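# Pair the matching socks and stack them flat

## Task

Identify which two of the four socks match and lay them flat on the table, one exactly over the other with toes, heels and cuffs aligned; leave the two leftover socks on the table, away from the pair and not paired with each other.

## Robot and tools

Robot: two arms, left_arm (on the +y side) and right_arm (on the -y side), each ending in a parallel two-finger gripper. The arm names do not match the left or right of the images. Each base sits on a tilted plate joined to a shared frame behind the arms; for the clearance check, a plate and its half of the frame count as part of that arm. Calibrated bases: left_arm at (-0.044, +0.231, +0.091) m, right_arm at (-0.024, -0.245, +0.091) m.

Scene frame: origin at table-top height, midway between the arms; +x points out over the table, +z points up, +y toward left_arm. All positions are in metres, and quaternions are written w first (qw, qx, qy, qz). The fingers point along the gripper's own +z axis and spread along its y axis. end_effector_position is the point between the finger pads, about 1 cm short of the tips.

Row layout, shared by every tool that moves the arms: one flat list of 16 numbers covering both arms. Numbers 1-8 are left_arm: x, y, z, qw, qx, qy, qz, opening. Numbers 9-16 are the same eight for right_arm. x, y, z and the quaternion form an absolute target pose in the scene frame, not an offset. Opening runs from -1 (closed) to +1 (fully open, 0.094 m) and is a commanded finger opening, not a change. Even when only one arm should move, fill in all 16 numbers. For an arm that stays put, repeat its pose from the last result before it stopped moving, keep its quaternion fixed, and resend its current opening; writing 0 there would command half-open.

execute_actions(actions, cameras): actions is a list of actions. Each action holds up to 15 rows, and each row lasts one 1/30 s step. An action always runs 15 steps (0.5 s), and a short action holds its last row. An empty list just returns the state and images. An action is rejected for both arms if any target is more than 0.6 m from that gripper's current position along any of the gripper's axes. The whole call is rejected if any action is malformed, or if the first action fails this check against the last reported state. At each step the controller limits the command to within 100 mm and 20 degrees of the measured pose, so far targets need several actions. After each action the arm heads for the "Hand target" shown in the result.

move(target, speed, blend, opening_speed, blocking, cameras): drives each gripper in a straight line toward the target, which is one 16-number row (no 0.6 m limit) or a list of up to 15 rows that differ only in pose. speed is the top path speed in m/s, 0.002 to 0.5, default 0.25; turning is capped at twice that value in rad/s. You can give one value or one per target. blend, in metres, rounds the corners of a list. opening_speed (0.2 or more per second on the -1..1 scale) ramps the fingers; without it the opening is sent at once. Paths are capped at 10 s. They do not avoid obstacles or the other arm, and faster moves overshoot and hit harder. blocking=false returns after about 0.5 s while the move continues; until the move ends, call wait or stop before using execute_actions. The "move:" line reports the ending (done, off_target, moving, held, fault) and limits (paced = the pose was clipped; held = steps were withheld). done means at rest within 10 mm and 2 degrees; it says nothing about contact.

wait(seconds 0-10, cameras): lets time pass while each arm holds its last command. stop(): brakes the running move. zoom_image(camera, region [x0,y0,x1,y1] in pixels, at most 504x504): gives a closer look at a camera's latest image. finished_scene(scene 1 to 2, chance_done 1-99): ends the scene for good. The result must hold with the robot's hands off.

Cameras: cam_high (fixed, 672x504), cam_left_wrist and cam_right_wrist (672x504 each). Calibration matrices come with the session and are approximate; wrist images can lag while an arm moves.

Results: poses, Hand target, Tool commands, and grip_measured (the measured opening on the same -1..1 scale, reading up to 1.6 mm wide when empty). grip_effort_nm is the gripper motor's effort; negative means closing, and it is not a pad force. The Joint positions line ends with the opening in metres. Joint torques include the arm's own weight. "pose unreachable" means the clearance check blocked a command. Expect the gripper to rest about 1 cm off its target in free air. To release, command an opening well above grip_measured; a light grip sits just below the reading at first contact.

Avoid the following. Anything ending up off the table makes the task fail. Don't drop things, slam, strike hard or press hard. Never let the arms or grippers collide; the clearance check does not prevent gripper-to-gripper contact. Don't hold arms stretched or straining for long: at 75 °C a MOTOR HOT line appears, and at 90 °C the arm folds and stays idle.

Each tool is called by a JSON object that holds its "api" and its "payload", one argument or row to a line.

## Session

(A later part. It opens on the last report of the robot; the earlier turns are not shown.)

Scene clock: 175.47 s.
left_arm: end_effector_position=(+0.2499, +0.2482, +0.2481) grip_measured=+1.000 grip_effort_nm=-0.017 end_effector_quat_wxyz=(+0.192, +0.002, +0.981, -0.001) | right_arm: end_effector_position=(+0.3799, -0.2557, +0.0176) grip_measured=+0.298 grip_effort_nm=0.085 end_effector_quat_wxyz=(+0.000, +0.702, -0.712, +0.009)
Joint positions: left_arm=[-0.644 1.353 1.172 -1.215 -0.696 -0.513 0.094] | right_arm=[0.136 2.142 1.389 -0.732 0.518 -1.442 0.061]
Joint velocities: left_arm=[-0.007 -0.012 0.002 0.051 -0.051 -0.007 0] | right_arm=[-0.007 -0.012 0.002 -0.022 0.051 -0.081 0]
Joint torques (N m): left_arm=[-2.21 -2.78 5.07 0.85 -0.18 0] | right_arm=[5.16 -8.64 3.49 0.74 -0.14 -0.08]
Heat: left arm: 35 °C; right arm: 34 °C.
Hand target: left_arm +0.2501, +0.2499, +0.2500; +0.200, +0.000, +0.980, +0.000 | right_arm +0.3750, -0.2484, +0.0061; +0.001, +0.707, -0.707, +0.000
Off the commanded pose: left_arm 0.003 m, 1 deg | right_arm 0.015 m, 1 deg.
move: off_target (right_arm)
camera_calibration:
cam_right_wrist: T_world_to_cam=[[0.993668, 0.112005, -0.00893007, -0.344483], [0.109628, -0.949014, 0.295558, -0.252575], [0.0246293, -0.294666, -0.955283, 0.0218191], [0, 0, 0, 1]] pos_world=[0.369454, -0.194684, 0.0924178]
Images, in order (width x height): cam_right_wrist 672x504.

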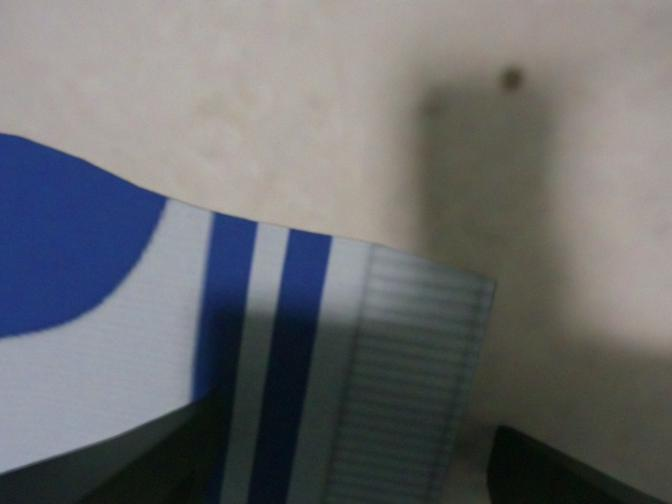

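{"api": "move", "payload": {
  "target": [0.25, 0.25, 0.25, 0.2, 0, 0.98, 0, 1, 0.385, -0.248, 0.0, 0, -0.707, 0.707, 0, 0.3],
  "speed": 0.06,
  "cameras": []
}}

{"api": "move", "payload": {
  "target": [0.25, 0.25, 0.25, 0.2, 0, 0.98, 0, 1, 0.385, -0.248, -0.001, 0, -0.707, 0.707, 0, -1],
  "speed": 0.04,
  "opening_speed": 0.6,
  "cameras": ["cam_right_wrist"]
}}

{"api": "move", "payload": {
  "target": [
    [0.25, 0.25, 0.25, 0.2, 0, 0.98, 0, 1, 0.35, -0.26, 0.15, 0, -0.707, 0.707, 0, -1],
    [0.25, 0.25, 0.25, 0.2, 0, 0.98, 0, 1, 0.30, -0.26, 0.32, 0, -0.707, 0.707, 0, -1]
  ],
  "speed": 0.2,
  "blend": 0.04
}}

Scene clock: 179.70 s.
left_arm: end_effector_position=(+0.2499, +0.2482, +0.2481) grip_measured=+1.000 grip_effort_nm=-0.012 end_effector_quat_wxyz=(+0.192, +0.002, +0.981, -0.001) | right_arm: end_effector_position=(+0.3818, -0.2551, +0.0169) grip_measured=+0.298 grip_effort_nm=0.081 end_effector_quat_wxyz=(+0.001, +0.706, -0.708, +0.008)
Joint positions: left_arm=[-0.644 1.353 1.172 -1.215 -0.696 -0.513 0.094] | right_arm=[0.136 2.152 1.402 -0.739 0.518 -1.453 0.061]
Joint velocities: left_arm=[-0.002 0.012 0.002 0.037 0.007 0.081 0] | right_arm=[-0.017 0.002 -0.002 0.022 0.022 -0.007 0]
Joint torques (N m): left_arm=[-2 -2.82 4.77 0.85 -0.22 -0.01] | right_arm=[4.49 -6.6 5.7 0.78 -0.14 -0.1]
Heat: left arm: 35 °C; right arm: 33 °C.
Hand target: left_arm +0.2501, +0.2499, +0.2500; +0.200, +0.000, +0.980, +0.000 | right_arm +0.3841, -0.2482, +0.0005; +0.000, +0.707, -0.707, +0.000
Off the commanded pose: left_arm 0.003 m, 1 deg | right_arm 0.019 m, 1 deg.
move: off_target (right_arm)
No camera images: "cameras" was empty.

Scene clock: 182.07 s.
left_arm: end_effector_position=(+0.2499, +0.2482, +0.2481) grip_measured=+1.000 grip_effort_nm=-0.017 end_effector_quat_wxyz=(+0.192, +0.002, +0.981, -0.001) | right_arm: end_effector_position=(+0.3797, -0.2541, +0.0174) grip_measured=-0.973 grip_effort_nm=-0.994 end_effector_quat_wxyz=(+0.002, +0.709, -0.705, +0.002)
Joint positions: left_arm=[-0.644 1.353 1.172 -1.215 -0.696 -0.513 0.094] | right_arm=[0.136 2.152 1.406 -0.753 0.509 -1.456 0.001]
Joint velocities: left_arm=[0.012 0.002 0.007 -0.051 -0.022 0.051 0] | right_arm=[-0.002 -0.012 -0.022 -0.066 -0.007 -0.037 -0.002]
Joint torques (N m): left_arm=[-2.21 -2.81 4.88 0.84 -0.25 0.02] | right_arm=[4.38 -6.54 5.29 0.98 -0.06 -0.08]
Heat: left arm: 35 °C; right arm: 33 °C.
Hand target: left_arm +0.2501, +0.2499, +0.2500; +0.200, +0.000, +0.980, +0.000 | right_arm +0.3840, -0.2483, -0.0003; +0.000, +0.707, -0.707, +0.000
Off the commanded pose: left_arm 0.003 m, 1 deg | right_arm 0.020 m, 0 deg.
move: off_target (right_arm)
camera_calibration:
cam_right_wrist: T_world_to_cam=[[0.990996, 0.132175, -0.0213786, -0.338055], [0.132721, -0.948642, 0.287166, -0.259451], [0.0176754, -0.287417, -0.957642, 0.026641], [0, 0, 0, 1]] pos_world=[0.368974, -0.193786, 0.0927907]
Images, in order (width x height): cam_right_wrist 672x504.

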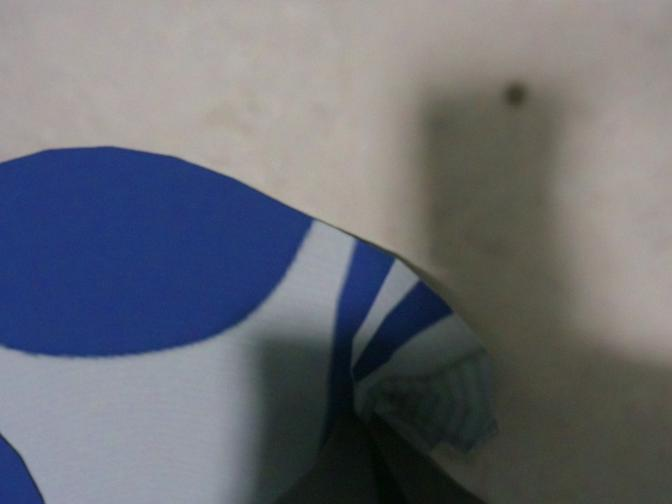

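Scene clock: 184.33 s.
left_arm: end_effector_position=(+0.2499, +0.2482, +0.2481) grip_measured=+1.000 grip_effort_nm=-0.017 end_effector_quat_wxyz=(+0.192, +0.002, +0.981, -0.001) | right_arm: end_effector_position=(+0.3001, -0.2612, +0.3171) grip_measured=-0.976 grip_effort_nm=-1.043 end_effector_quat_wxyz=(-0.137, +0.698, -0.702, +0.043)
Joint positions: left_arm=[-0.644 1.353 1.172 -1.215 -0.696 -0.513 0.094] | right_arm=[0.615 1.608 1.724 -1.549 0.507 -1.055 0.001]
Joint velocities: left_arm=[0.022 -0.017 -0.007 -0.081 -0.095 0.007 0] | right_arm=[0.002 0.012 0.022 0.037 0.066 0.007 0]
Joint torques (N m): left_arm=[-2.14 -2.77 5.03 0.87 -0.22 -0.03] | right_arm=[4.05 -4.07 6.37 0.72 -0.08 0.11]
Heat: left arm: 35 °C; right arm: 33 °C.
Hand target: left_arm +0.2501, +0.2499, +0.2500; +0.200, +0.000, +0.980, +0.000 | right_arm +0.2973, -0.2596, +0.3207; -0.138, +0.699, -0.701, +0.039
Off the commanded pose: left_arm 0.003 m, 1 deg | right_arm 0.003 m, 17 deg.
joint sent to its limit (right arm) — joint 4 (wrist pitch), lower limit. The joint targets are off in orientation, not in position.
move: off_target (right_arm)
camera_calibration:
cam_left_wrist: T_world_to_cam=[[0.105003, -0.993279, 0.0487029, 0.209716], [-0.985555, -0.11048, -0.128359, 0.348899], [0.132877, -0.0345214, -0.990531, 0.307723], [0, 0, 0, 1]] pos_world=[0.280949, 0.257476, 0.33938]
cam_right_wrist: T_world_to_cam=[[0.96324, 0.104866, 0.247331, -0.335843], [0.0616383, -0.982375, 0.176467, -0.29407], [0.261477, -0.154735, -0.952726, 0.272934], [0, 0, 0, 1]] pos_world=[0.270258, -0.211436, 0.394989]

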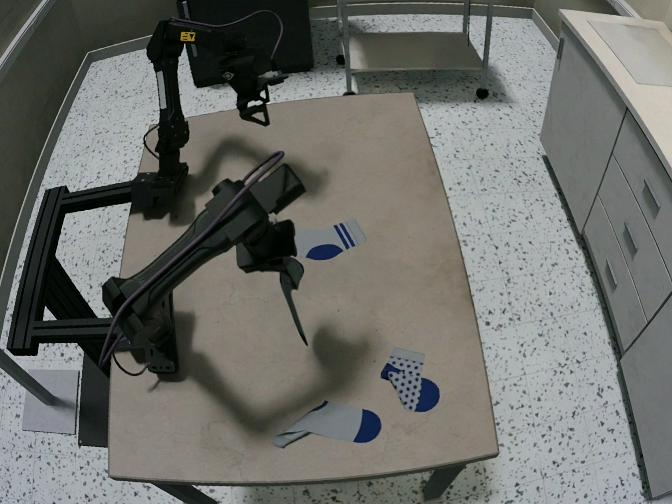

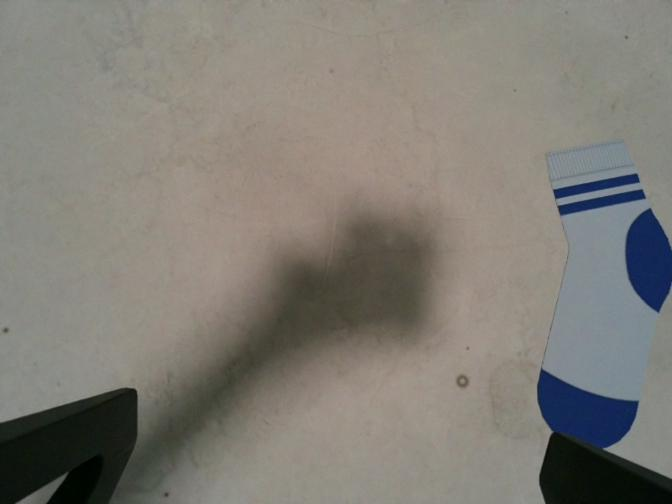

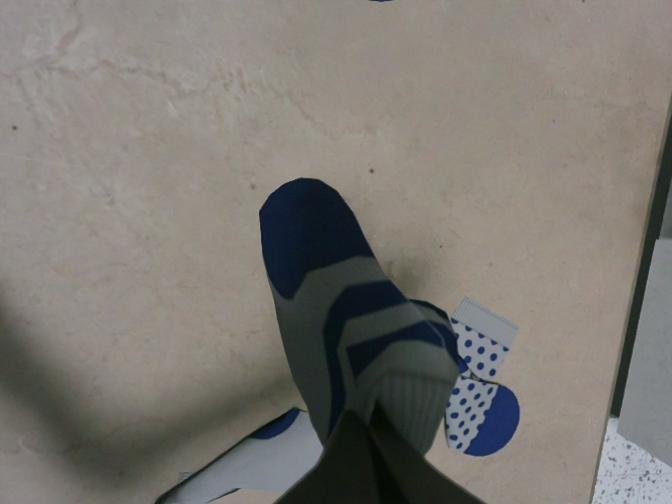

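{"api": "move", "payload": {
  "target": [0.2, 0.36, 0.25, 0.2, 0, 0.98, 0, 1, 0.22, 0.02, 0.33, 0, -0.383, 0.924, 0, -1],
  "speed": 0.2
}}

Scene clock: 203.07 s.
left_arm: end_effector_position=(+0.2062, +0.3581, +0.2512) grip_measured=+1.000 grip_effort_nm=-0.017 end_effector_quat_wxyz=(+0.203, -0.003, +0.979, -0.003) | right_arm: end_effector_position=(+0.2214, +0.0188, +0.3260) grip_measured=-0.976 grip_effort_nm=-1.043 end_effector_quat_wxyz=(+0.109, -0.382, +0.914, +0.083)
Joint positions: left_arm=[-0.302 0.964 1.114 -1.27 -0.593 -0.1 0.094] | right_arm=[1.15 2.264 2.131 -1.557 0.349 0.332 0.001]
Joint velocities: left_arm=[-0.017 -0.002 0.007 0.037 -0.022 -0.007 0] | right_arm=[0.012 -0.017 -0.007 -0.051 -0.022 0.022 0]
Joint torques (N m): left_arm=[-0.34 -1.03 4.94 0.81 0.04 0.12] | right_arm=[4.56 -7.9 7.73 0.81 -0.06 0.11]
Heat: left arm: 35 °C; right arm: 34 °C.
Hand target: left_arm +0.2027, +0.3590, +0.2505; +0.200, +0.000, +0.980, -0.004 | right_arm +0.2191, +0.0229, +0.3295; +0.109, -0.381, +0.914, +0.087
Off the commanded pose: left_arm 0.007 m, 1 deg | right_arm 0.004 m, 16 deg.
joint sent to its limit (right arm) — joint 4 (wrist pitch), lower limit. The joint targets are off in orientation, not in position.
move: off_target (right_arm)
camera_calibration:
cam_left_wrist: T_world_to_cam=[[0.112706, -0.991972, 0.0573553, 0.31907], [-0.981501, -0.120136, -0.149077, 0.326196], [0.15477, -0.0394924, -0.987161, 0.316887], [0, 0, 0, 1]] pos_world=[0.235156, 0.368211, 0.343147]
cam_right_wrist: T_world_to_cam=[[0.799515, -0.598188, -0.0542876, -0.143823], [-0.598413, -0.801069, 0.0137962, 0.180007], [-0.0517409, 0.0214561, -0.99843, 0.426264], [0, 0, 0, 1]] pos_world=[0.244762, 0.0490188, 0.415304]

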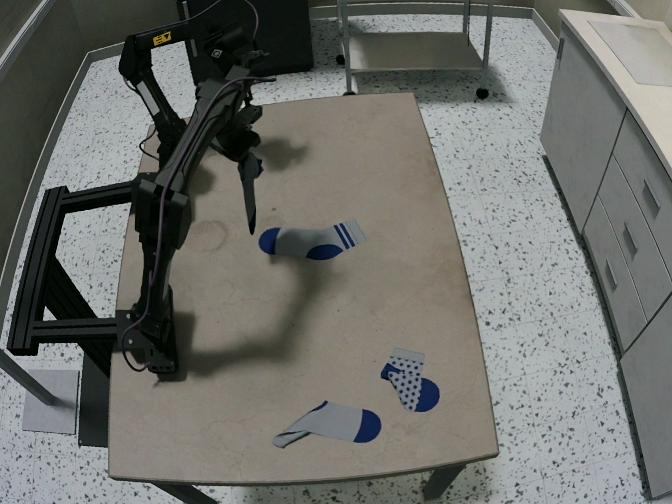

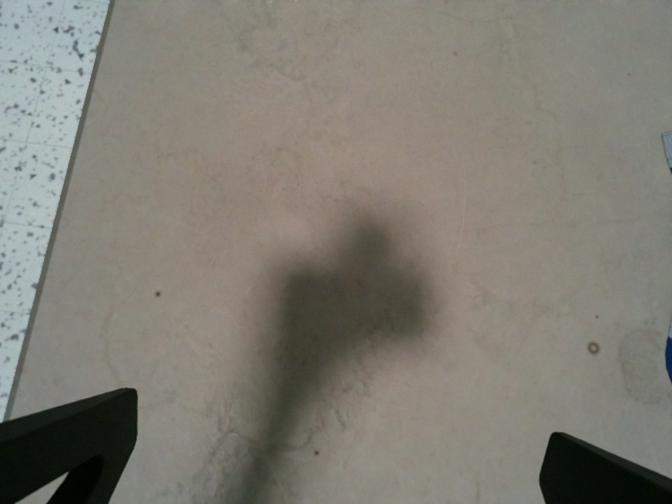

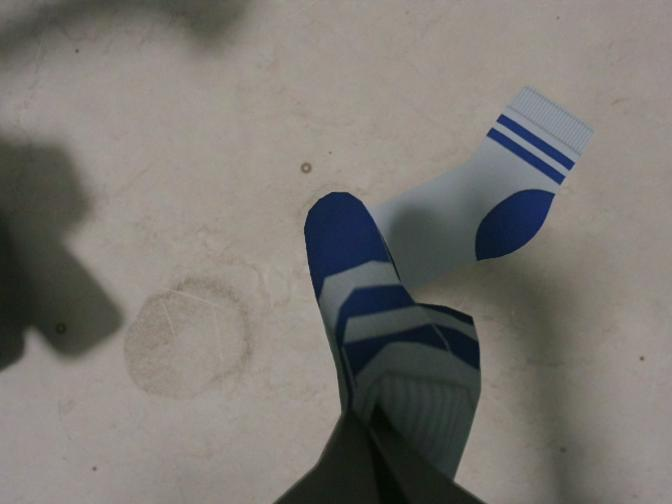

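{"api": "move", "payload": {
  "target": [
    [0.2, 0.36, 0.25, 0.2, 0, 0.98, 0, 1, 0.172, 0.0, 0.30, 0, -0.383, 0.924, 0, -1],
    [0.2, 0.36, 0.25, 0.2, 0, 0.98, 0, 1, 0.172, 0.0, 0.26, 0, -0.383, 0.924, 0, -1]
  ],
  "speed": 0.12
}}

Scene clock: 214.43 s.
left_arm: end_effector_position=(+0.2045, +0.3588, +0.2516) grip_measured=+1.000 grip_effort_nm=-0.017 end_effector_quat_wxyz=(+0.203, -0.003, +0.979, -0.004) | right_arm: end_effector_position=(+0.1766, +0.0041, +0.2669) grip_measured=-0.976 grip_effort_nm=-1.053 end_effector_quat_wxyz=(+0.021, -0.383, +0.923, +0.016)
Joint positions: left_arm=[-0.302 0.958 1.114 -1.277 -0.593 -0.1 0.094] | right_arm=[1.18 2.274 1.9 -1.557 0.312 0.443 0.001]
Joint velocities: left_arm=[-0.002 -0.012 -0.017 0.051 -0.051 -0.037 0] | right_arm=[-0.002 0.012 -0.007 0.037 -0.037 -0.037 0]
Joint torques (N m): left_arm=[-0.72 -1.35 4.52 0.86 -0.11 -0.01] | right_arm=[3.59 -8.09 4.7 0.38 -0.05 0.13]
Heat: left arm: 35 °C; right arm: 34 °C.
Hand target: left_arm +0.2001, +0.3601, +0.2501; +0.200, +0.000, +0.980, +0.000 | right_arm +0.1723, +0.0011, +0.2590; +0.007, -0.385, +0.923, +0.004
Off the commanded pose: left_arm 0.005 m, 1 deg | right_arm 0.009 m, 3 deg.
joint sent to its limit (right arm) — joint 4 (wrist pitch), lower limit. The joint targets still meet the commanded pose.
move: off_target (right_arm)
camera_calibration:
cam_left_wrist: T_world_to_cam=[[0.112045, -0.992044, 0.0574003, 0.320132], [-0.981635, -0.119474, -0.148726, 0.324364], [0.154401, -0.0396821, -0.987211, 0.317675], [0, 0, 0, 1]] pos_world=[0.233489, 0.368944, 0.343478]
cam_right_wrist: T_world_to_cam=[[0.792104, -0.609751, -0.0278432, -0.125737], [-0.588514, -0.775026, 0.230186, 0.0826656], [-0.161935, -0.165945, -0.972748, 0.378613], [0, 0, 0, 1]] pos_world=[0.209557, 0.0502288, 0.345766]

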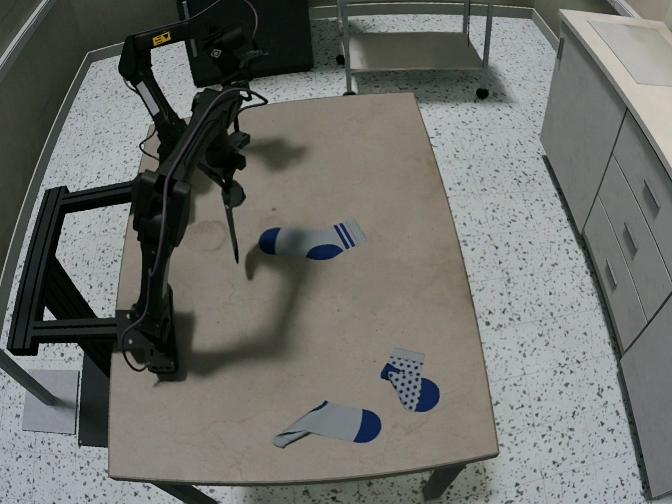

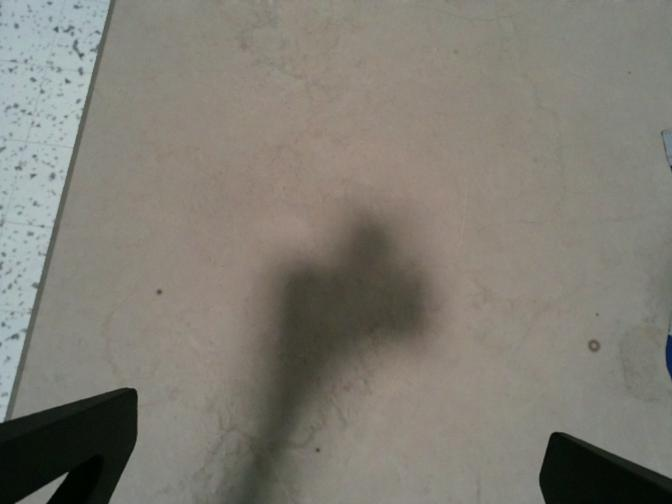

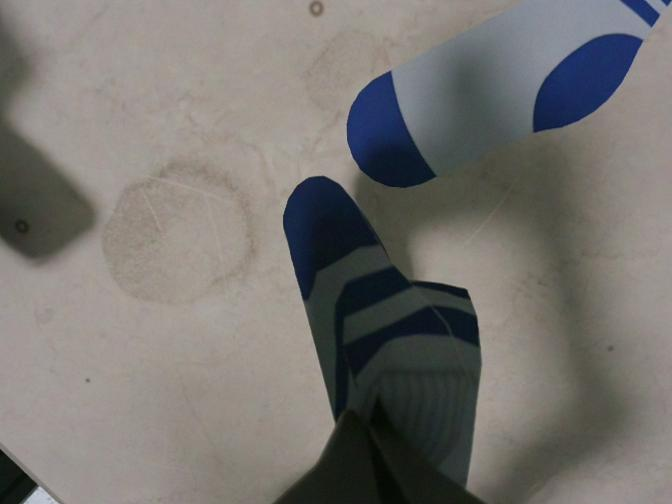

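{"api": "move", "payload": {
  "target": [
    [0.2, 0.36, 0.25, 0.2, 0, 0.98, 0, 1, 0.213, 0.015, 0.27, 0, -0.383, 0.924, 0, -1],
    [0.2, 0.36, 0.25, 0.2, 0, 0.98, 0, 1, 0.215, 0.017, 0.235, 0, -0.383, 0.924, 0, -1]
  ],
  "speed": 0.1
}}

Scene clock: 222.50 s.
left_arm: end_effector_position=(+0.2044, +0.3589, +0.2516) grip_measured=+1.000 grip_effort_nm=-0.017 end_effector_quat_wxyz=(+0.202, -0.002, +0.979, -0.004) | right_arm: end_effector_position=(+0.2138, +0.0153, +0.2367) grip_measured=-0.976 grip_effort_nm=-1.053 end_effector_quat_wxyz=(-0.001, -0.378, +0.926, +0.003)
Joint positions: left_arm=[-0.302 0.958 1.114 -1.277 -0.593 -0.1 0.094] | right_arm=[1.084 2.407 2.012 -1.558 0.333 0.377 0.001]
Joint velocities: left_arm=[-0.012 0.007 0.002 0.022 -0.007 -0.007 0] | right_arm=[-0.012 -0.007 0.002 0.037 0.007 -0.037 0.001]
Joint torques (N m): left_arm=[-0.65 -1.14 4.56 0.84 -0.08 -0.03] | right_arm=[4.36 -9.58 6.39 0.37 0.07 -0.07]
Heat: left arm: 35 °C; right arm: 33 °C.
Hand target: left_arm +0.2001, +0.3601, +0.2500; +0.200, +0.000, +0.980, +0.000 | right_arm +0.2153, +0.0169, +0.2349; +0.000, -0.383, +0.924, -0.001
Off the commanded pose: left_arm 0.005 m, 1 deg | right_arm 0.003 m, 1 deg.
move: done
camera_calibration:
cam_left_wrist: T_world_to_cam=[[0.111879, -0.992071, 0.0572537, 0.32023], [-0.981703, -0.119275, -0.148431, 0.324154], [0.154083, -0.0395998, -0.987264, 0.317703], [0, 0, 0, 1]] pos_world=[0.233444, 0.368936, 0.343437]
cam_right_wrist: T_world_to_cam=[[0.78461, -0.619378, -0.0275269, -0.147523], [-0.588748, -0.758255, 0.280046, 0.108163], [-0.194327, -0.203521, -0.959592, 0.361558], [0, 0, 0, 1]] pos_world=[0.249689, 0.064227, 0.312597]

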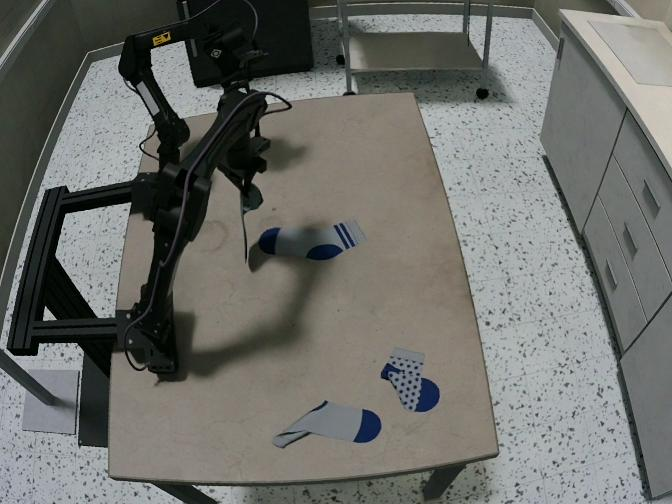

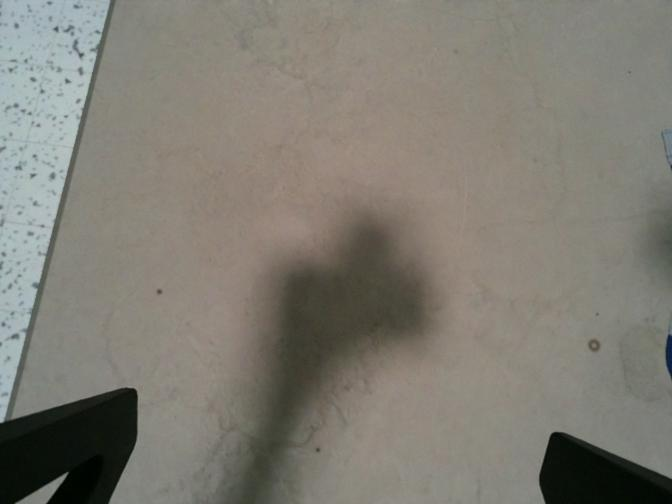

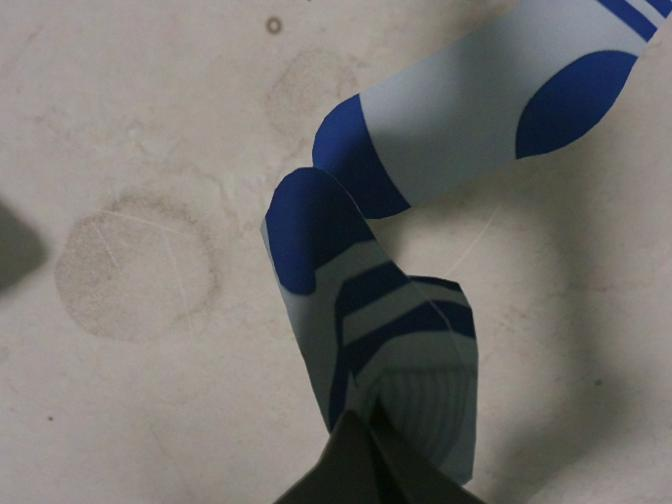

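{"api": "move", "payload": {
  "target": [
    [0.2, 0.36, 0.25, 0.2, 0, 0.98, 0, 1, 0.225, 0.025, 0.26, 0, -0.383, 0.924, 0, -1],
    [0.2, 0.36, 0.25, 0.2, 0, 0.98, 0, 1, 0.24, 0.03, 0.24, 0, -0.383, 0.924, 0, -1],
    [0.2, 0.36, 0.25, 0.2, 0, 0.98, 0, 1, 0.30, 0.032, 0.22, 0, -0.383, 0.924, 0, -1],
    [0.2, 0.36, 0.25, 0.2, 0, 0.98, 0, 1, 0.35, 0.035, 0.19, 0, -0.383, 0.924, 0, -1]
  ],
  "speed": 0.1
}}

Scene clock: 229.40 s.
left_arm: end_effector_position=(+0.2043, +0.3589, +0.2515) grip_measured=+1.000 grip_effort_nm=-0.012 end_effector_quat_wxyz=(+0.202, -0.002, +0.979, -0.004) | right_arm: end_effector_position=(+0.3501, +0.0288, +0.1935) grip_measured=-0.976 grip_effort_nm=-1.053 end_effector_quat_wxyz=(+0.044, -0.374, +0.926, +0.022)
Joint positions: left_arm=[-0.302 0.958 1.114 -1.277 -0.593 -0.1 0.094] | right_arm=[0.839 2.72 2.521 -1.559 0.426 0.095 0.001]
Joint velocities: left_arm=[0.007 -0.022 0.002 -0.007 0.022 -0.051 0] | right_arm=[0.012 -0.002 -0.017 0.066 0.037 -0.022 -0.001]
Joint torques (N m): left_arm=[-0.73 -1.16 4.45 0.81 -0.11 -0.03] | right_arm=[6.52 -11.21 7.61 0.48 0.08 -0.08]
Heat: left arm: 35 °C; right arm: 34 °C.
Hand target: left_arm +0.2000, +0.3601, +0.2500; +0.200, +0.000, +0.980, +0.000 | right_arm +0.3496, +0.0331, +0.1899; +0.044, -0.381, +0.923, +0.017
Off the commanded pose: left_arm 0.005 m, 1 deg | right_arm 0.007 m, 6 deg.
joint sent to its limit (right arm) — joint 4 (wrist pitch), lower limit. The joint targets are off in orientation, not in position.
move: off_target (right_arm)
camera_calibration:
cam_left_wrist: T_world_to_cam=[[0.111712, -0.992098, 0.0571071, 0.320329], [-0.981772, -0.119077, -0.148137, 0.323944], [0.153766, -0.0395174, -0.987317, 0.317731], [0, 0, 0, 1]] pos_world=[0.233398, 0.368928, 0.343397]
cam_right_wrist: T_world_to_cam=[[0.780151, -0.625399, -0.0154866, -0.247908], [-0.612163, -0.768273, 0.187116, 0.237239], [-0.12892, -0.136499, -0.982216, 0.328843], [0, 0, 0, 1]] pos_world=[0.381029, 0.072109, 0.274764]

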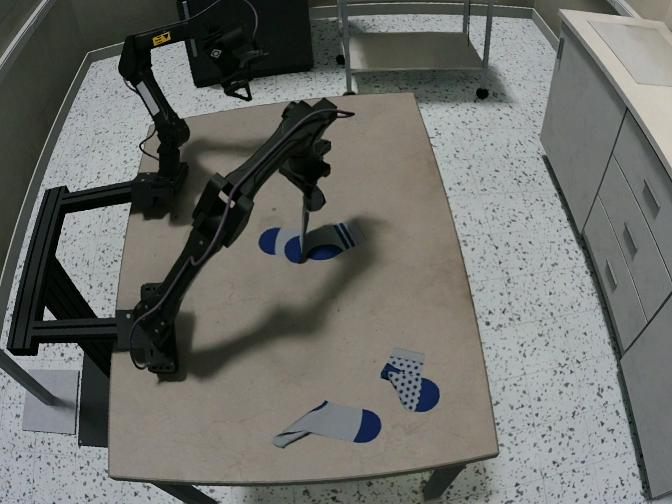

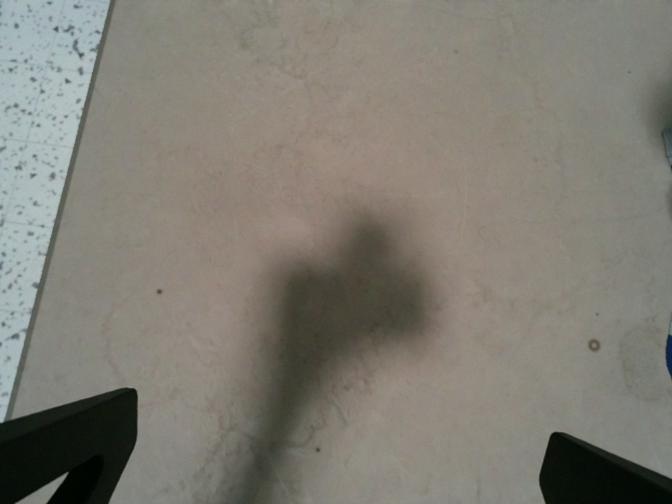

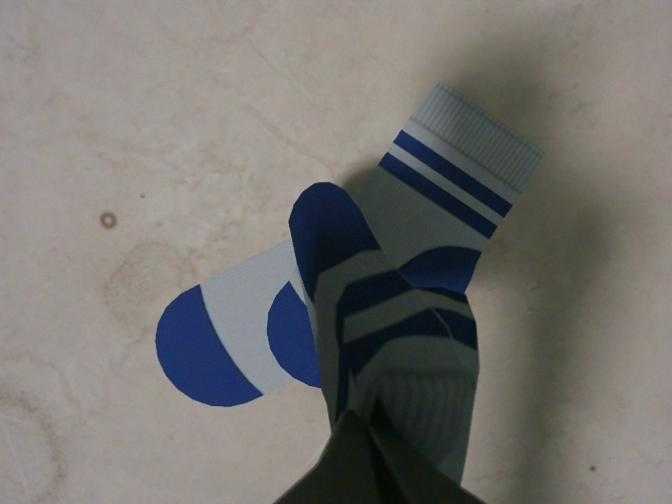

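{"api": "move", "payload": {
  "target": [
    [0.2, 0.36, 0.25, 0.2, 0, 0.98, 0, 1, 0.35, -0.05, 0.33, 0, -0.383, 0.924, 0, -1],
    [0.2, 0.36, 0.25, 0.2, 0, 0.98, 0, 1, 0.30, -0.10, 0.32, 0, -0.924, 0.383, 0, -1]
  ],
  "speed": 0.25
}}

Scene clock: 253.23 s.
left_arm: end_effector_position=(+0.2043, +0.3589, +0.2515) grip_measured=+1.000 grip_effort_nm=-0.012 end_effector_quat_wxyz=(+0.202, -0.002, +0.979, -0.004) | right_arm: end_effector_position=(+0.3090, -0.0993, +0.3140) grip_measured=-0.976 grip_effort_nm=-1.053 end_effector_quat_wxyz=(-0.112, +0.911, -0.393, +0.051)
Joint positions: left_arm=[-0.302 0.958 1.114 -1.277 -0.593 -0.1 0.094] | right_arm=[0.866 2.064 2.017 -1.559 0.449 -1.507 0.001]
Joint velocities: left_arm=[-0.017 -0.012 -0.012 0.007 -0.022 0.007 0] | right_arm=[-0.022 -0.022 0.012 -0.007 -0.022 -0.007 -0.001]
Joint torques (N m): left_arm=[-0.79 -1.18 4.41 0.82 -0.07 -0.01] | right_arm=[6 -10.03 4.11 0.77 -0.06 -0.04]
Heat: left arm: 35 °C; right arm: 36 °C.
Hand target: left_arm +0.2001, +0.3601, +0.2500; +0.200, +0.000, +0.980, +0.000 | right_arm +0.3001, -0.1007, +0.3196; -0.116, +0.916, -0.381, +0.051
Off the commanded pose: left_arm 0.005 m, 1 deg | right_arm 0.011 m, 14 deg.
joint sent to its limit (right arm) — joint 4 (wrist pitch), lower limit. The joint targets are off in orientation, not in position.
move: off_target (right_arm); limits=paced
camera_calibration:
cam_left_wrist: T_world_to_cam=[[0.111712, -0.992098, 0.0571071, 0.320329], [-0.981772, -0.119077, -0.148137, 0.323944], [0.153766, -0.0395174, -0.987317, 0.317731], [0, 0, 0, 1]] pos_world=[0.233398, 0.368928, 0.343397]
cam_right_wrist: T_world_to_cam=[[0.616125, 0.755732, 0.221944, -0.180838], [0.690363, -0.6538, 0.309749, -0.338564], [0.379195, -0.0376221, -0.924552, 0.259165], [0, 0, 0, 1]] pos_world=[0.246877, -0.0749382, 0.384618]

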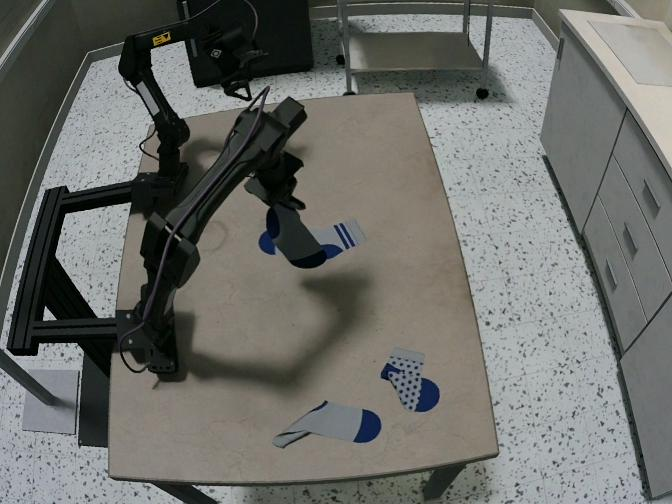

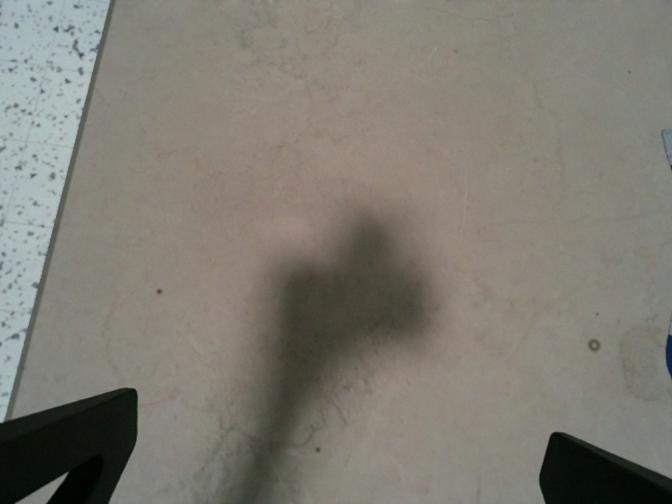

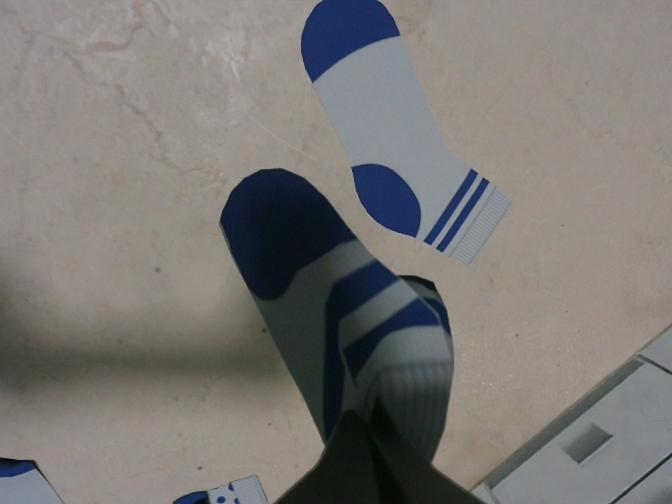

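{"api": "move", "payload": {
  "target": [
    [0.2, 0.36, 0.25, 0.2, 0, 0.98, 0, 1, 0.28, -0.08, 0.27, 0, -0.924, 0.383, 0, -1],
    [0.2, 0.36, 0.25, 0.2, 0, 0.98, 0, 1, 0.28, -0.085, 0.235, 0, -0.924, 0.383, 0, -1]
  ],
  "speed": 0.12,
  "cameras": ["cam_high","cam_right_wrist"]
}}

{"api": "move", "payload": {
  "target": [
    [0.2, 0.36, 0.25, 0.2, 0, 0.98, 0, 1, 0.28, -0.15, 0.22, 0, -0.924, 0.383, 0, -1],
    [0.2, 0.36, 0.25, 0.2, 0, 0.98, 0, 1, 0.28, -0.22, 0.175, 0, -0.924, 0.383, 0, -1],
    [0.2, 0.36, 0.25, 0.2, 0, 0.98, 0, 1, 0.28, -0.275, 0.11, 0, -0.924, 0.383, 0, -1],
    [0.2, 0.36, 0.25, 0.2, 0, 0.98, 0, 1, 0.28, -0.305, 0.03, 0, -0.924, 0.383, 0, -1]
  ],
  "speed": 0.12,
  "blend": 0.02,
  "cameras": ["cam_high","cam_right_wrist"]
}}

Scene clock: 261.80 s.
left_arm: end_effector_position=(+0.2043, +0.3589, +0.2515) grip_measured=+1.000 grip_effort_nm=-0.017 end_effector_quat_wxyz=(+0.202, -0.002, +0.979, -0.004) | right_arm: end_effector_position=(+0.2839, -0.0879, +0.2408) grip_measured=-0.976 grip_effort_nm=-1.053 end_effector_quat_wxyz=(-0.005, +0.923, -0.384, +0.008)
Joint positions: left_arm=[-0.302 0.958 1.114 -1.277 -0.593 -0.1 0.094] | right_arm=[0.845 2.175 1.869 -1.547 0.432 -1.447 0.001]
Joint velocities: left_arm=[-0.017 -0.007 0.017 0.051 0.037 -0.051 0] | right_arm=[-0.022 0.017 -0.012 0.007 -0.022 0.051 0]
Joint torques (N m): left_arm=[-0.85 -1.29 4.51 0.82 -0.09 -0.05] | right_arm=[4.86 -8.1 4.49 0.55 -0.09 0.02]
Heat: left arm: 35 °C; right arm: 35 °C.
Hand target: left_arm +0.2001, +0.3601, +0.2500; +0.200, +0.000, +0.980, +0.000 | right_arm +0.2807, -0.0839, +0.2344; +0.000, +0.925, -0.381, +0.002
Off the commanded pose: left_arm 0.005 m, 1 deg | right_arm 0.008 m, 1 deg.
move: done
camera_calibration:
cam_right_wrist: T_world_to_cam=[[0.614709, 0.788716, -0.00772554, -0.0991225], [0.755331, -0.585811, 0.29377, -0.299721], [0.227175, -0.186418, -0.955845, 0.239058], [0, 0, 0, 1]] pos_world=[0.233012, -0.0528357, 0.315785]
Images, in order (width x height): cam_high 672x504, cam_right_wrist 672x504.

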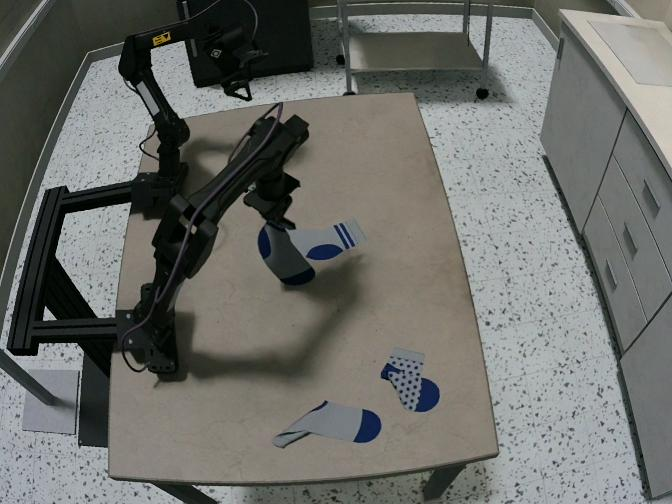

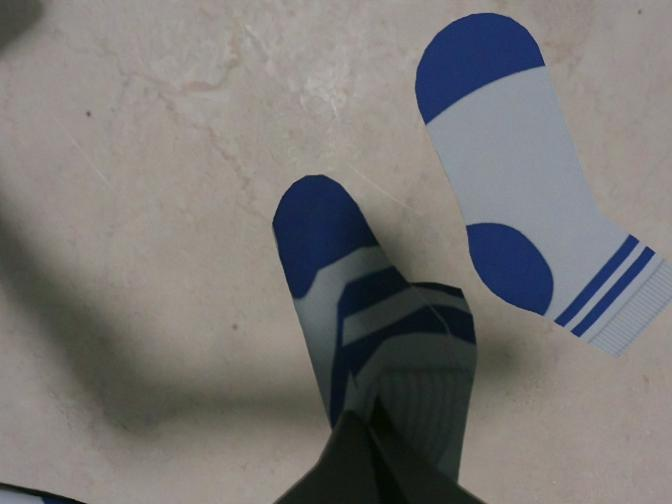

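Scene clock: 265.20 s.
left_arm: end_effector_position=(+0.2043, +0.3589, +0.2515) grip_measured=+1.000 grip_effort_nm=-0.027 end_effector_quat_wxyz=(+0.202, -0.002, +0.979, -0.004) | right_arm: end_effector_position=(+0.2872, -0.3100, +0.0355) grip_measured=-0.976 grip_effort_nm=-1.053 end_effector_quat_wxyz=(+0.068, +0.887, -0.458, -0.006)
Joint positions: left_arm=[-0.302 0.958 1.114 -1.277 -0.593 -0.1 0.094] | right_arm=[0.086 1.848 1.047 -0.767 0.608 -2.073 0.001]
Joint velocities: left_arm=[0.022 -0.027 -0.007 -0.007 0.037 0.007 0] | right_arm=[0.007 -0.017 0.012 -0.022 0.037 -0.051 -0.001]
Joint torques (N m): left_arm=[-0.79 -1.33 4.49 0.84 -0.14 -0.01] | right_arm=[3.86 -6.84 3.33 0.34 0.11 -0.09]
Heat: left arm: 35 °C; right arm: 35 °C.
Hand target: left_arm +0.2001, +0.3601, +0.2500; +0.200, +0.000, +0.980, +0.000 | right_arm +0.2821, -0.3082, +0.0294; +0.074, +0.890, -0.450, -0.012
Off the commanded pose: left_arm 0.005 m, 1 deg | right_arm 0.010 m, 12 deg.
joint sent to its limit (right arm) — joint 6 (wrist roll), lower limit. The joint targets are off in position and orientation.
move: off_target (right_arm)
camera_calibration:
cam_right_wrist: T_world_to_cam=[[0.72923, 0.667253, -0.151647, 0.00700649], [0.675818, -0.667592, 0.312395, -0.375154], [0.107208, -0.330294, -0.93777, -0.0100919], [0, 0, 0, 1]] pos_world=[0.249509, -0.258458, 0.108795]
Images, in order (width x height): cam_high 672x504, cam_right_wrist 672x504.

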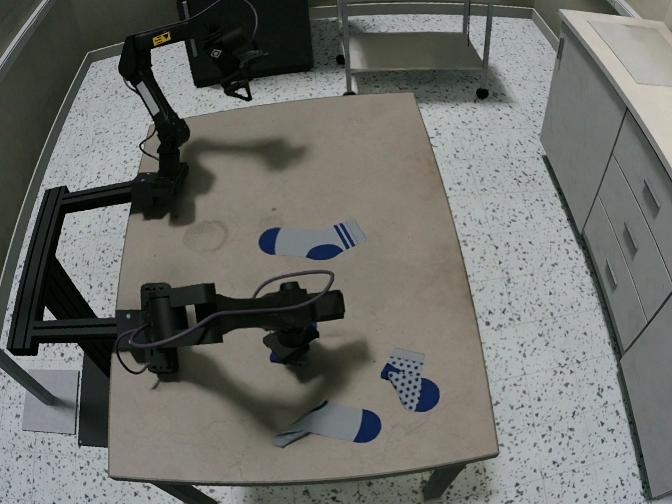

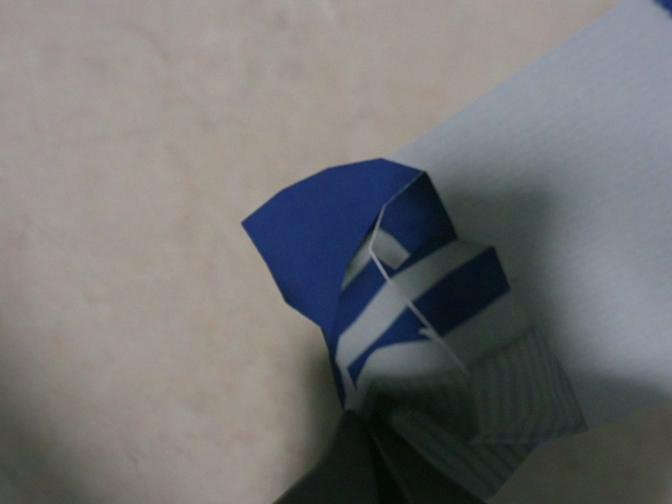

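{"api": "move", "payload": {
  "target": [0.2, 0.36, 0.25, 0.2, 0, 0.98, 0, 1, 0.265, -0.35, 0.022, 0, -0.866, 0.5, 0, -1],
  "speed": 0.06,
  "cameras": ["cam_high","cam_right_wrist"]
}}

Scene clock: 268.97 s.
left_arm: end_effector_position=(+0.2043, +0.3589, +0.2515) grip_measured=+1.000 grip_effort_nm=-0.017 end_effector_quat_wxyz=(+0.202, -0.002, +0.979, -0.004) | right_arm: end_effector_position=(+0.2660, -0.3504, +0.0199) grip_measured=-0.976 grip_effort_nm=-1.048 end_effector_quat_wxyz=(+0.055, +0.839, -0.542, -0.015)
Joint positions: left_arm=[-0.302 0.958 1.114 -1.277 -0.593 -0.1 0.094] | right_arm=[-0.081 1.748 0.947 -0.672 0.56 -2.073 0.001]
Joint velocities: left_arm=[-0.007 -0.022 0.007 -0.007 0.051 -0.081 0] | right_arm=[0.002 0.002 0.007 -0.037 0.037 -0.037 -0.001]
Joint torques (N m): left_arm=[-0.73 -1.28 4.41 0.8 -0.09 -0.03] | right_arm=[3.19 -9.84 2.95 0.34 -0.07 -0.08]
Heat: left arm: 35 °C; right arm: 35 °C.
Hand target: left_arm +0.2001, +0.3601, +0.2500; +0.200, +0.000, +0.980, +0.000 | right_arm +0.2648, -0.3507, +0.0220; +0.048, +0.838, -0.543, -0.012
Off the commanded pose: left_arm 0.005 m, 1 deg | right_arm 0.002 m, 9 deg.
joint sent to its limit (right arm) — joint 6 (wrist roll), lower limit. The joint targets are off in orientation, not in position.
move: off_target (right_arm)
camera_calibration:
cam_right_wrist: T_world_to_cam=[[0.845793, 0.516708, -0.132844, -0.0370709], [0.531241, -0.792724, 0.29895, -0.388106], [0.0491611, -0.323422, -0.944977, -0.0179007], [0, 0, 0, 1]] pos_world=[0.238413, -0.294296, 0.0941839]
Images, in order (width x height): cam_high 672x504, cam_right_wrist 672x504.

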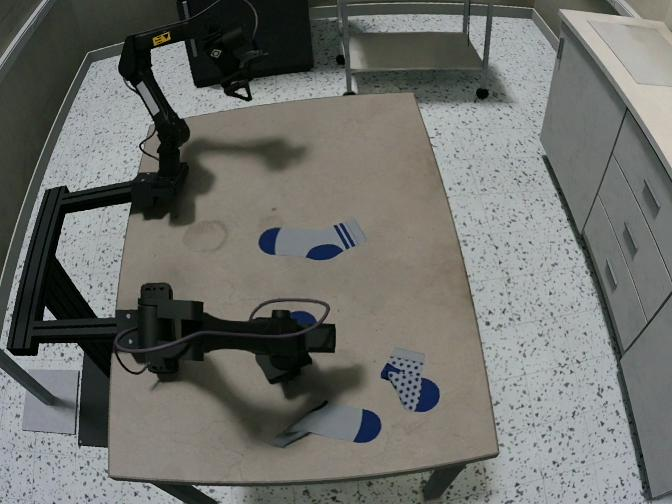

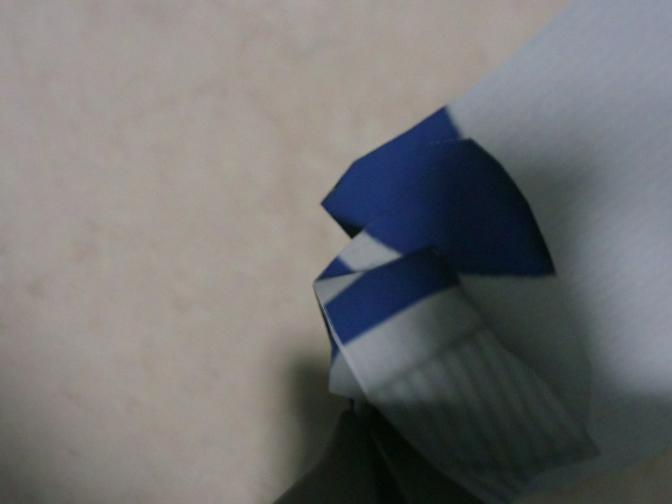

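Releasing and inspecting the layout.

{"api": "move", "payload": {
  "target": [0.2, 0.36, 0.25, 0.2, 0, 0.98, 0, 1, 0.266, -0.35, 0.022, 0, -0.84, 0.542, 0, 0.0],
  "opening_speed": 1,
  "cameras": []
}}

{"api": "move", "payload": {
  "target": [
    [0.2, 0.36, 0.25, 0.2, 0, 0.98, 0, 1, 0.26, -0.35, 0.1, 0, -0.707, 0.707, 0, 0],
    [0.2, 0.36, 0.25, 0.2, 0, 0.98, 0, 1, 0.25, -0.23, 0.32, 0.2, 0, 0.98, 0, 0]
  ]
}}

Scene clock: 272.70 s.
left_arm: end_effector_position=(+0.2043, +0.3589, +0.2515) grip_measured=+1.000 grip_effort_nm=-0.017 end_effector_quat_wxyz=(+0.202, -0.002, +0.979, -0.004) | right_arm: end_effector_position=(+0.2672, -0.3494, +0.0202) grip_measured=-0.002 grip_effort_nm=0.085 end_effector_quat_wxyz=(+0.028, +0.828, -0.561, -0.009)
Joint positions: left_arm=[-0.302 0.958 1.114 -1.277 -0.593 -0.1 0.094] | right_arm=[-0.1 1.709 0.914 -0.624 0.514 -2.074 0.047]
Joint velocities: left_arm=[-0.002 -0.022 -0.007 -0.022 0.007 -0.037 0] | right_arm=[0.007 -0.017 -0.012 0.007 -0.007 -0.066 0.001]
Joint torques (N m): left_arm=[-0.8 -1.24 4.44 0.82 -0.09 -0.05] | right_arm=[2.99 -9.63 2.97 0.4 -0.1 -0.08]
Heat: left arm: 35 °C; right arm: 35 °C.
Hand target: left_arm +0.2001, +0.3601, +0.2500; +0.200, +0.000, +0.980, +0.000 | right_arm +0.2659, -0.3498, +0.0222; +0.020, +0.827, -0.562, -0.005
Off the commanded pose: left_arm 0.005 m, 1 deg | right_arm 0.002 m, 4 deg.
joint sent to its limit (right arm) — joint 6 (wrist roll), lower limit. The joint targets are off in orientation, not in position.
move: off_target (right_arm)
No camera images: "cameras" was empty.

Scene clock: 277.70 s.
left_arm: end_effector_position=(+0.2043, +0.3589, +0.2515) grip_measured=+1.000 grip_effort_nm=-0.012 end_effector_quat_wxyz=(+0.202, -0.002, +0.979, -0.004) | right_arm: end_effector_position=(+0.2462, -0.2256, +0.3155) grip_measured=-0.002 grip_effort_nm=0.090 end_effector_quat_wxyz=(+0.197, +0.004, +0.980, +0.015)
Joint positions: left_arm=[-0.302 0.958 1.114 -1.277 -0.593 -0.1 0.094] | right_arm=[0.924 1.515 1.46 -1.535 0.693 0.84 0.047]
Joint velocities: left_arm=[-0.002 0.012 0.002 -0.007 0.037 -0.066 0] | right_arm=[-0.007 0.002 -0.002 -0.066 -0.022 0.022 0.001]
Joint torques (N m): left_arm=[-0.77 -1.29 4.51 0.81 -0.12 -0.01] | right_arm=[3.48 -1.76 7.51 0.7 0.32 0.08]
Heat: left arm: 35 °C; right arm: 34 °C.
Hand target: left_arm +0.2001, +0.3601, +0.2500; +0.200, +0.000, +0.980, +0.000 | right_arm +0.2475, -0.2267, +0.3226; +0.204, +0.004, +0.979, +0.013
Off the commanded pose: left_arm 0.005 m, 1 deg | right_arm 0.007 m, 2 deg.
move: done
camera_calibration:
cam_left_wrist: T_world_to_cam=[[0.111712, -0.992098, 0.0571071, 0.320329], [-0.981772, -0.119077, -0.148137, 0.323944], [0.153766, -0.0395174, -0.987317, 0.317731], [0, 0, 0, 1]] pos_world=[0.233398, 0.368928, 0.343397]
cam_right_wrist: T_world_to_cam=[[0.122451, -0.992473, -0.00168432, -0.249267], [-0.986437, -0.121519, -0.110338, 0.287262], [0.109303, 0.0151724, -0.993893, 0.3798], [0, 0, 0, 1]] pos_world=[0.272376, -0.218246, 0.408757]

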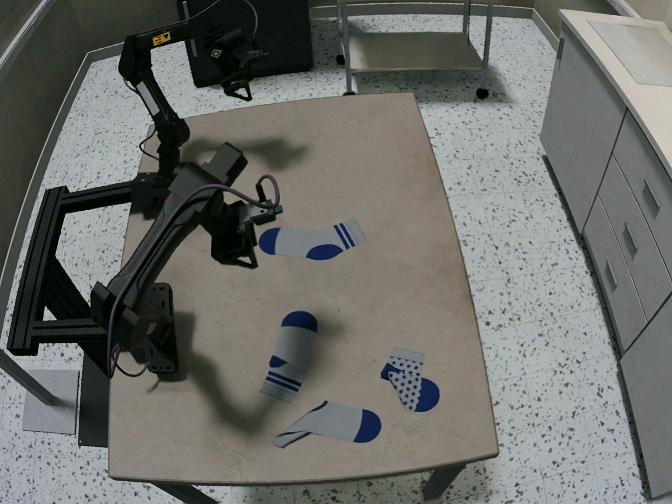

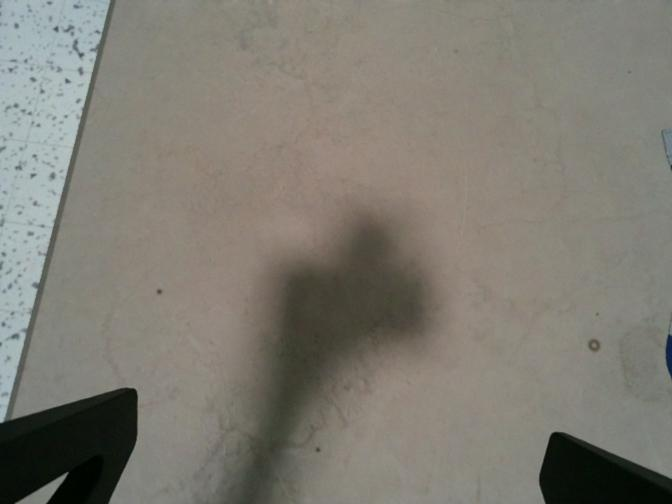

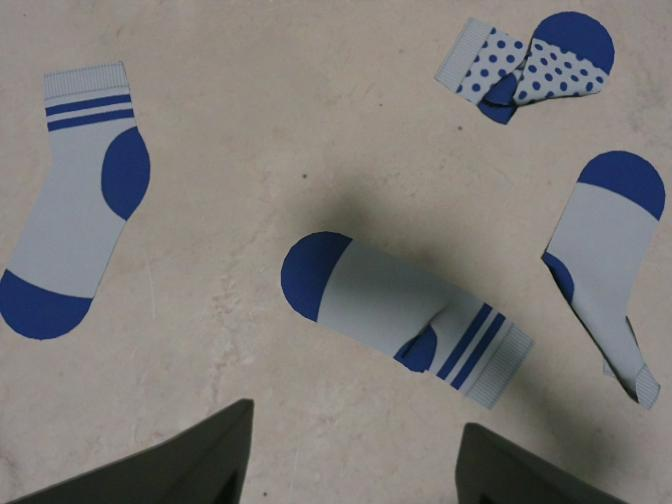

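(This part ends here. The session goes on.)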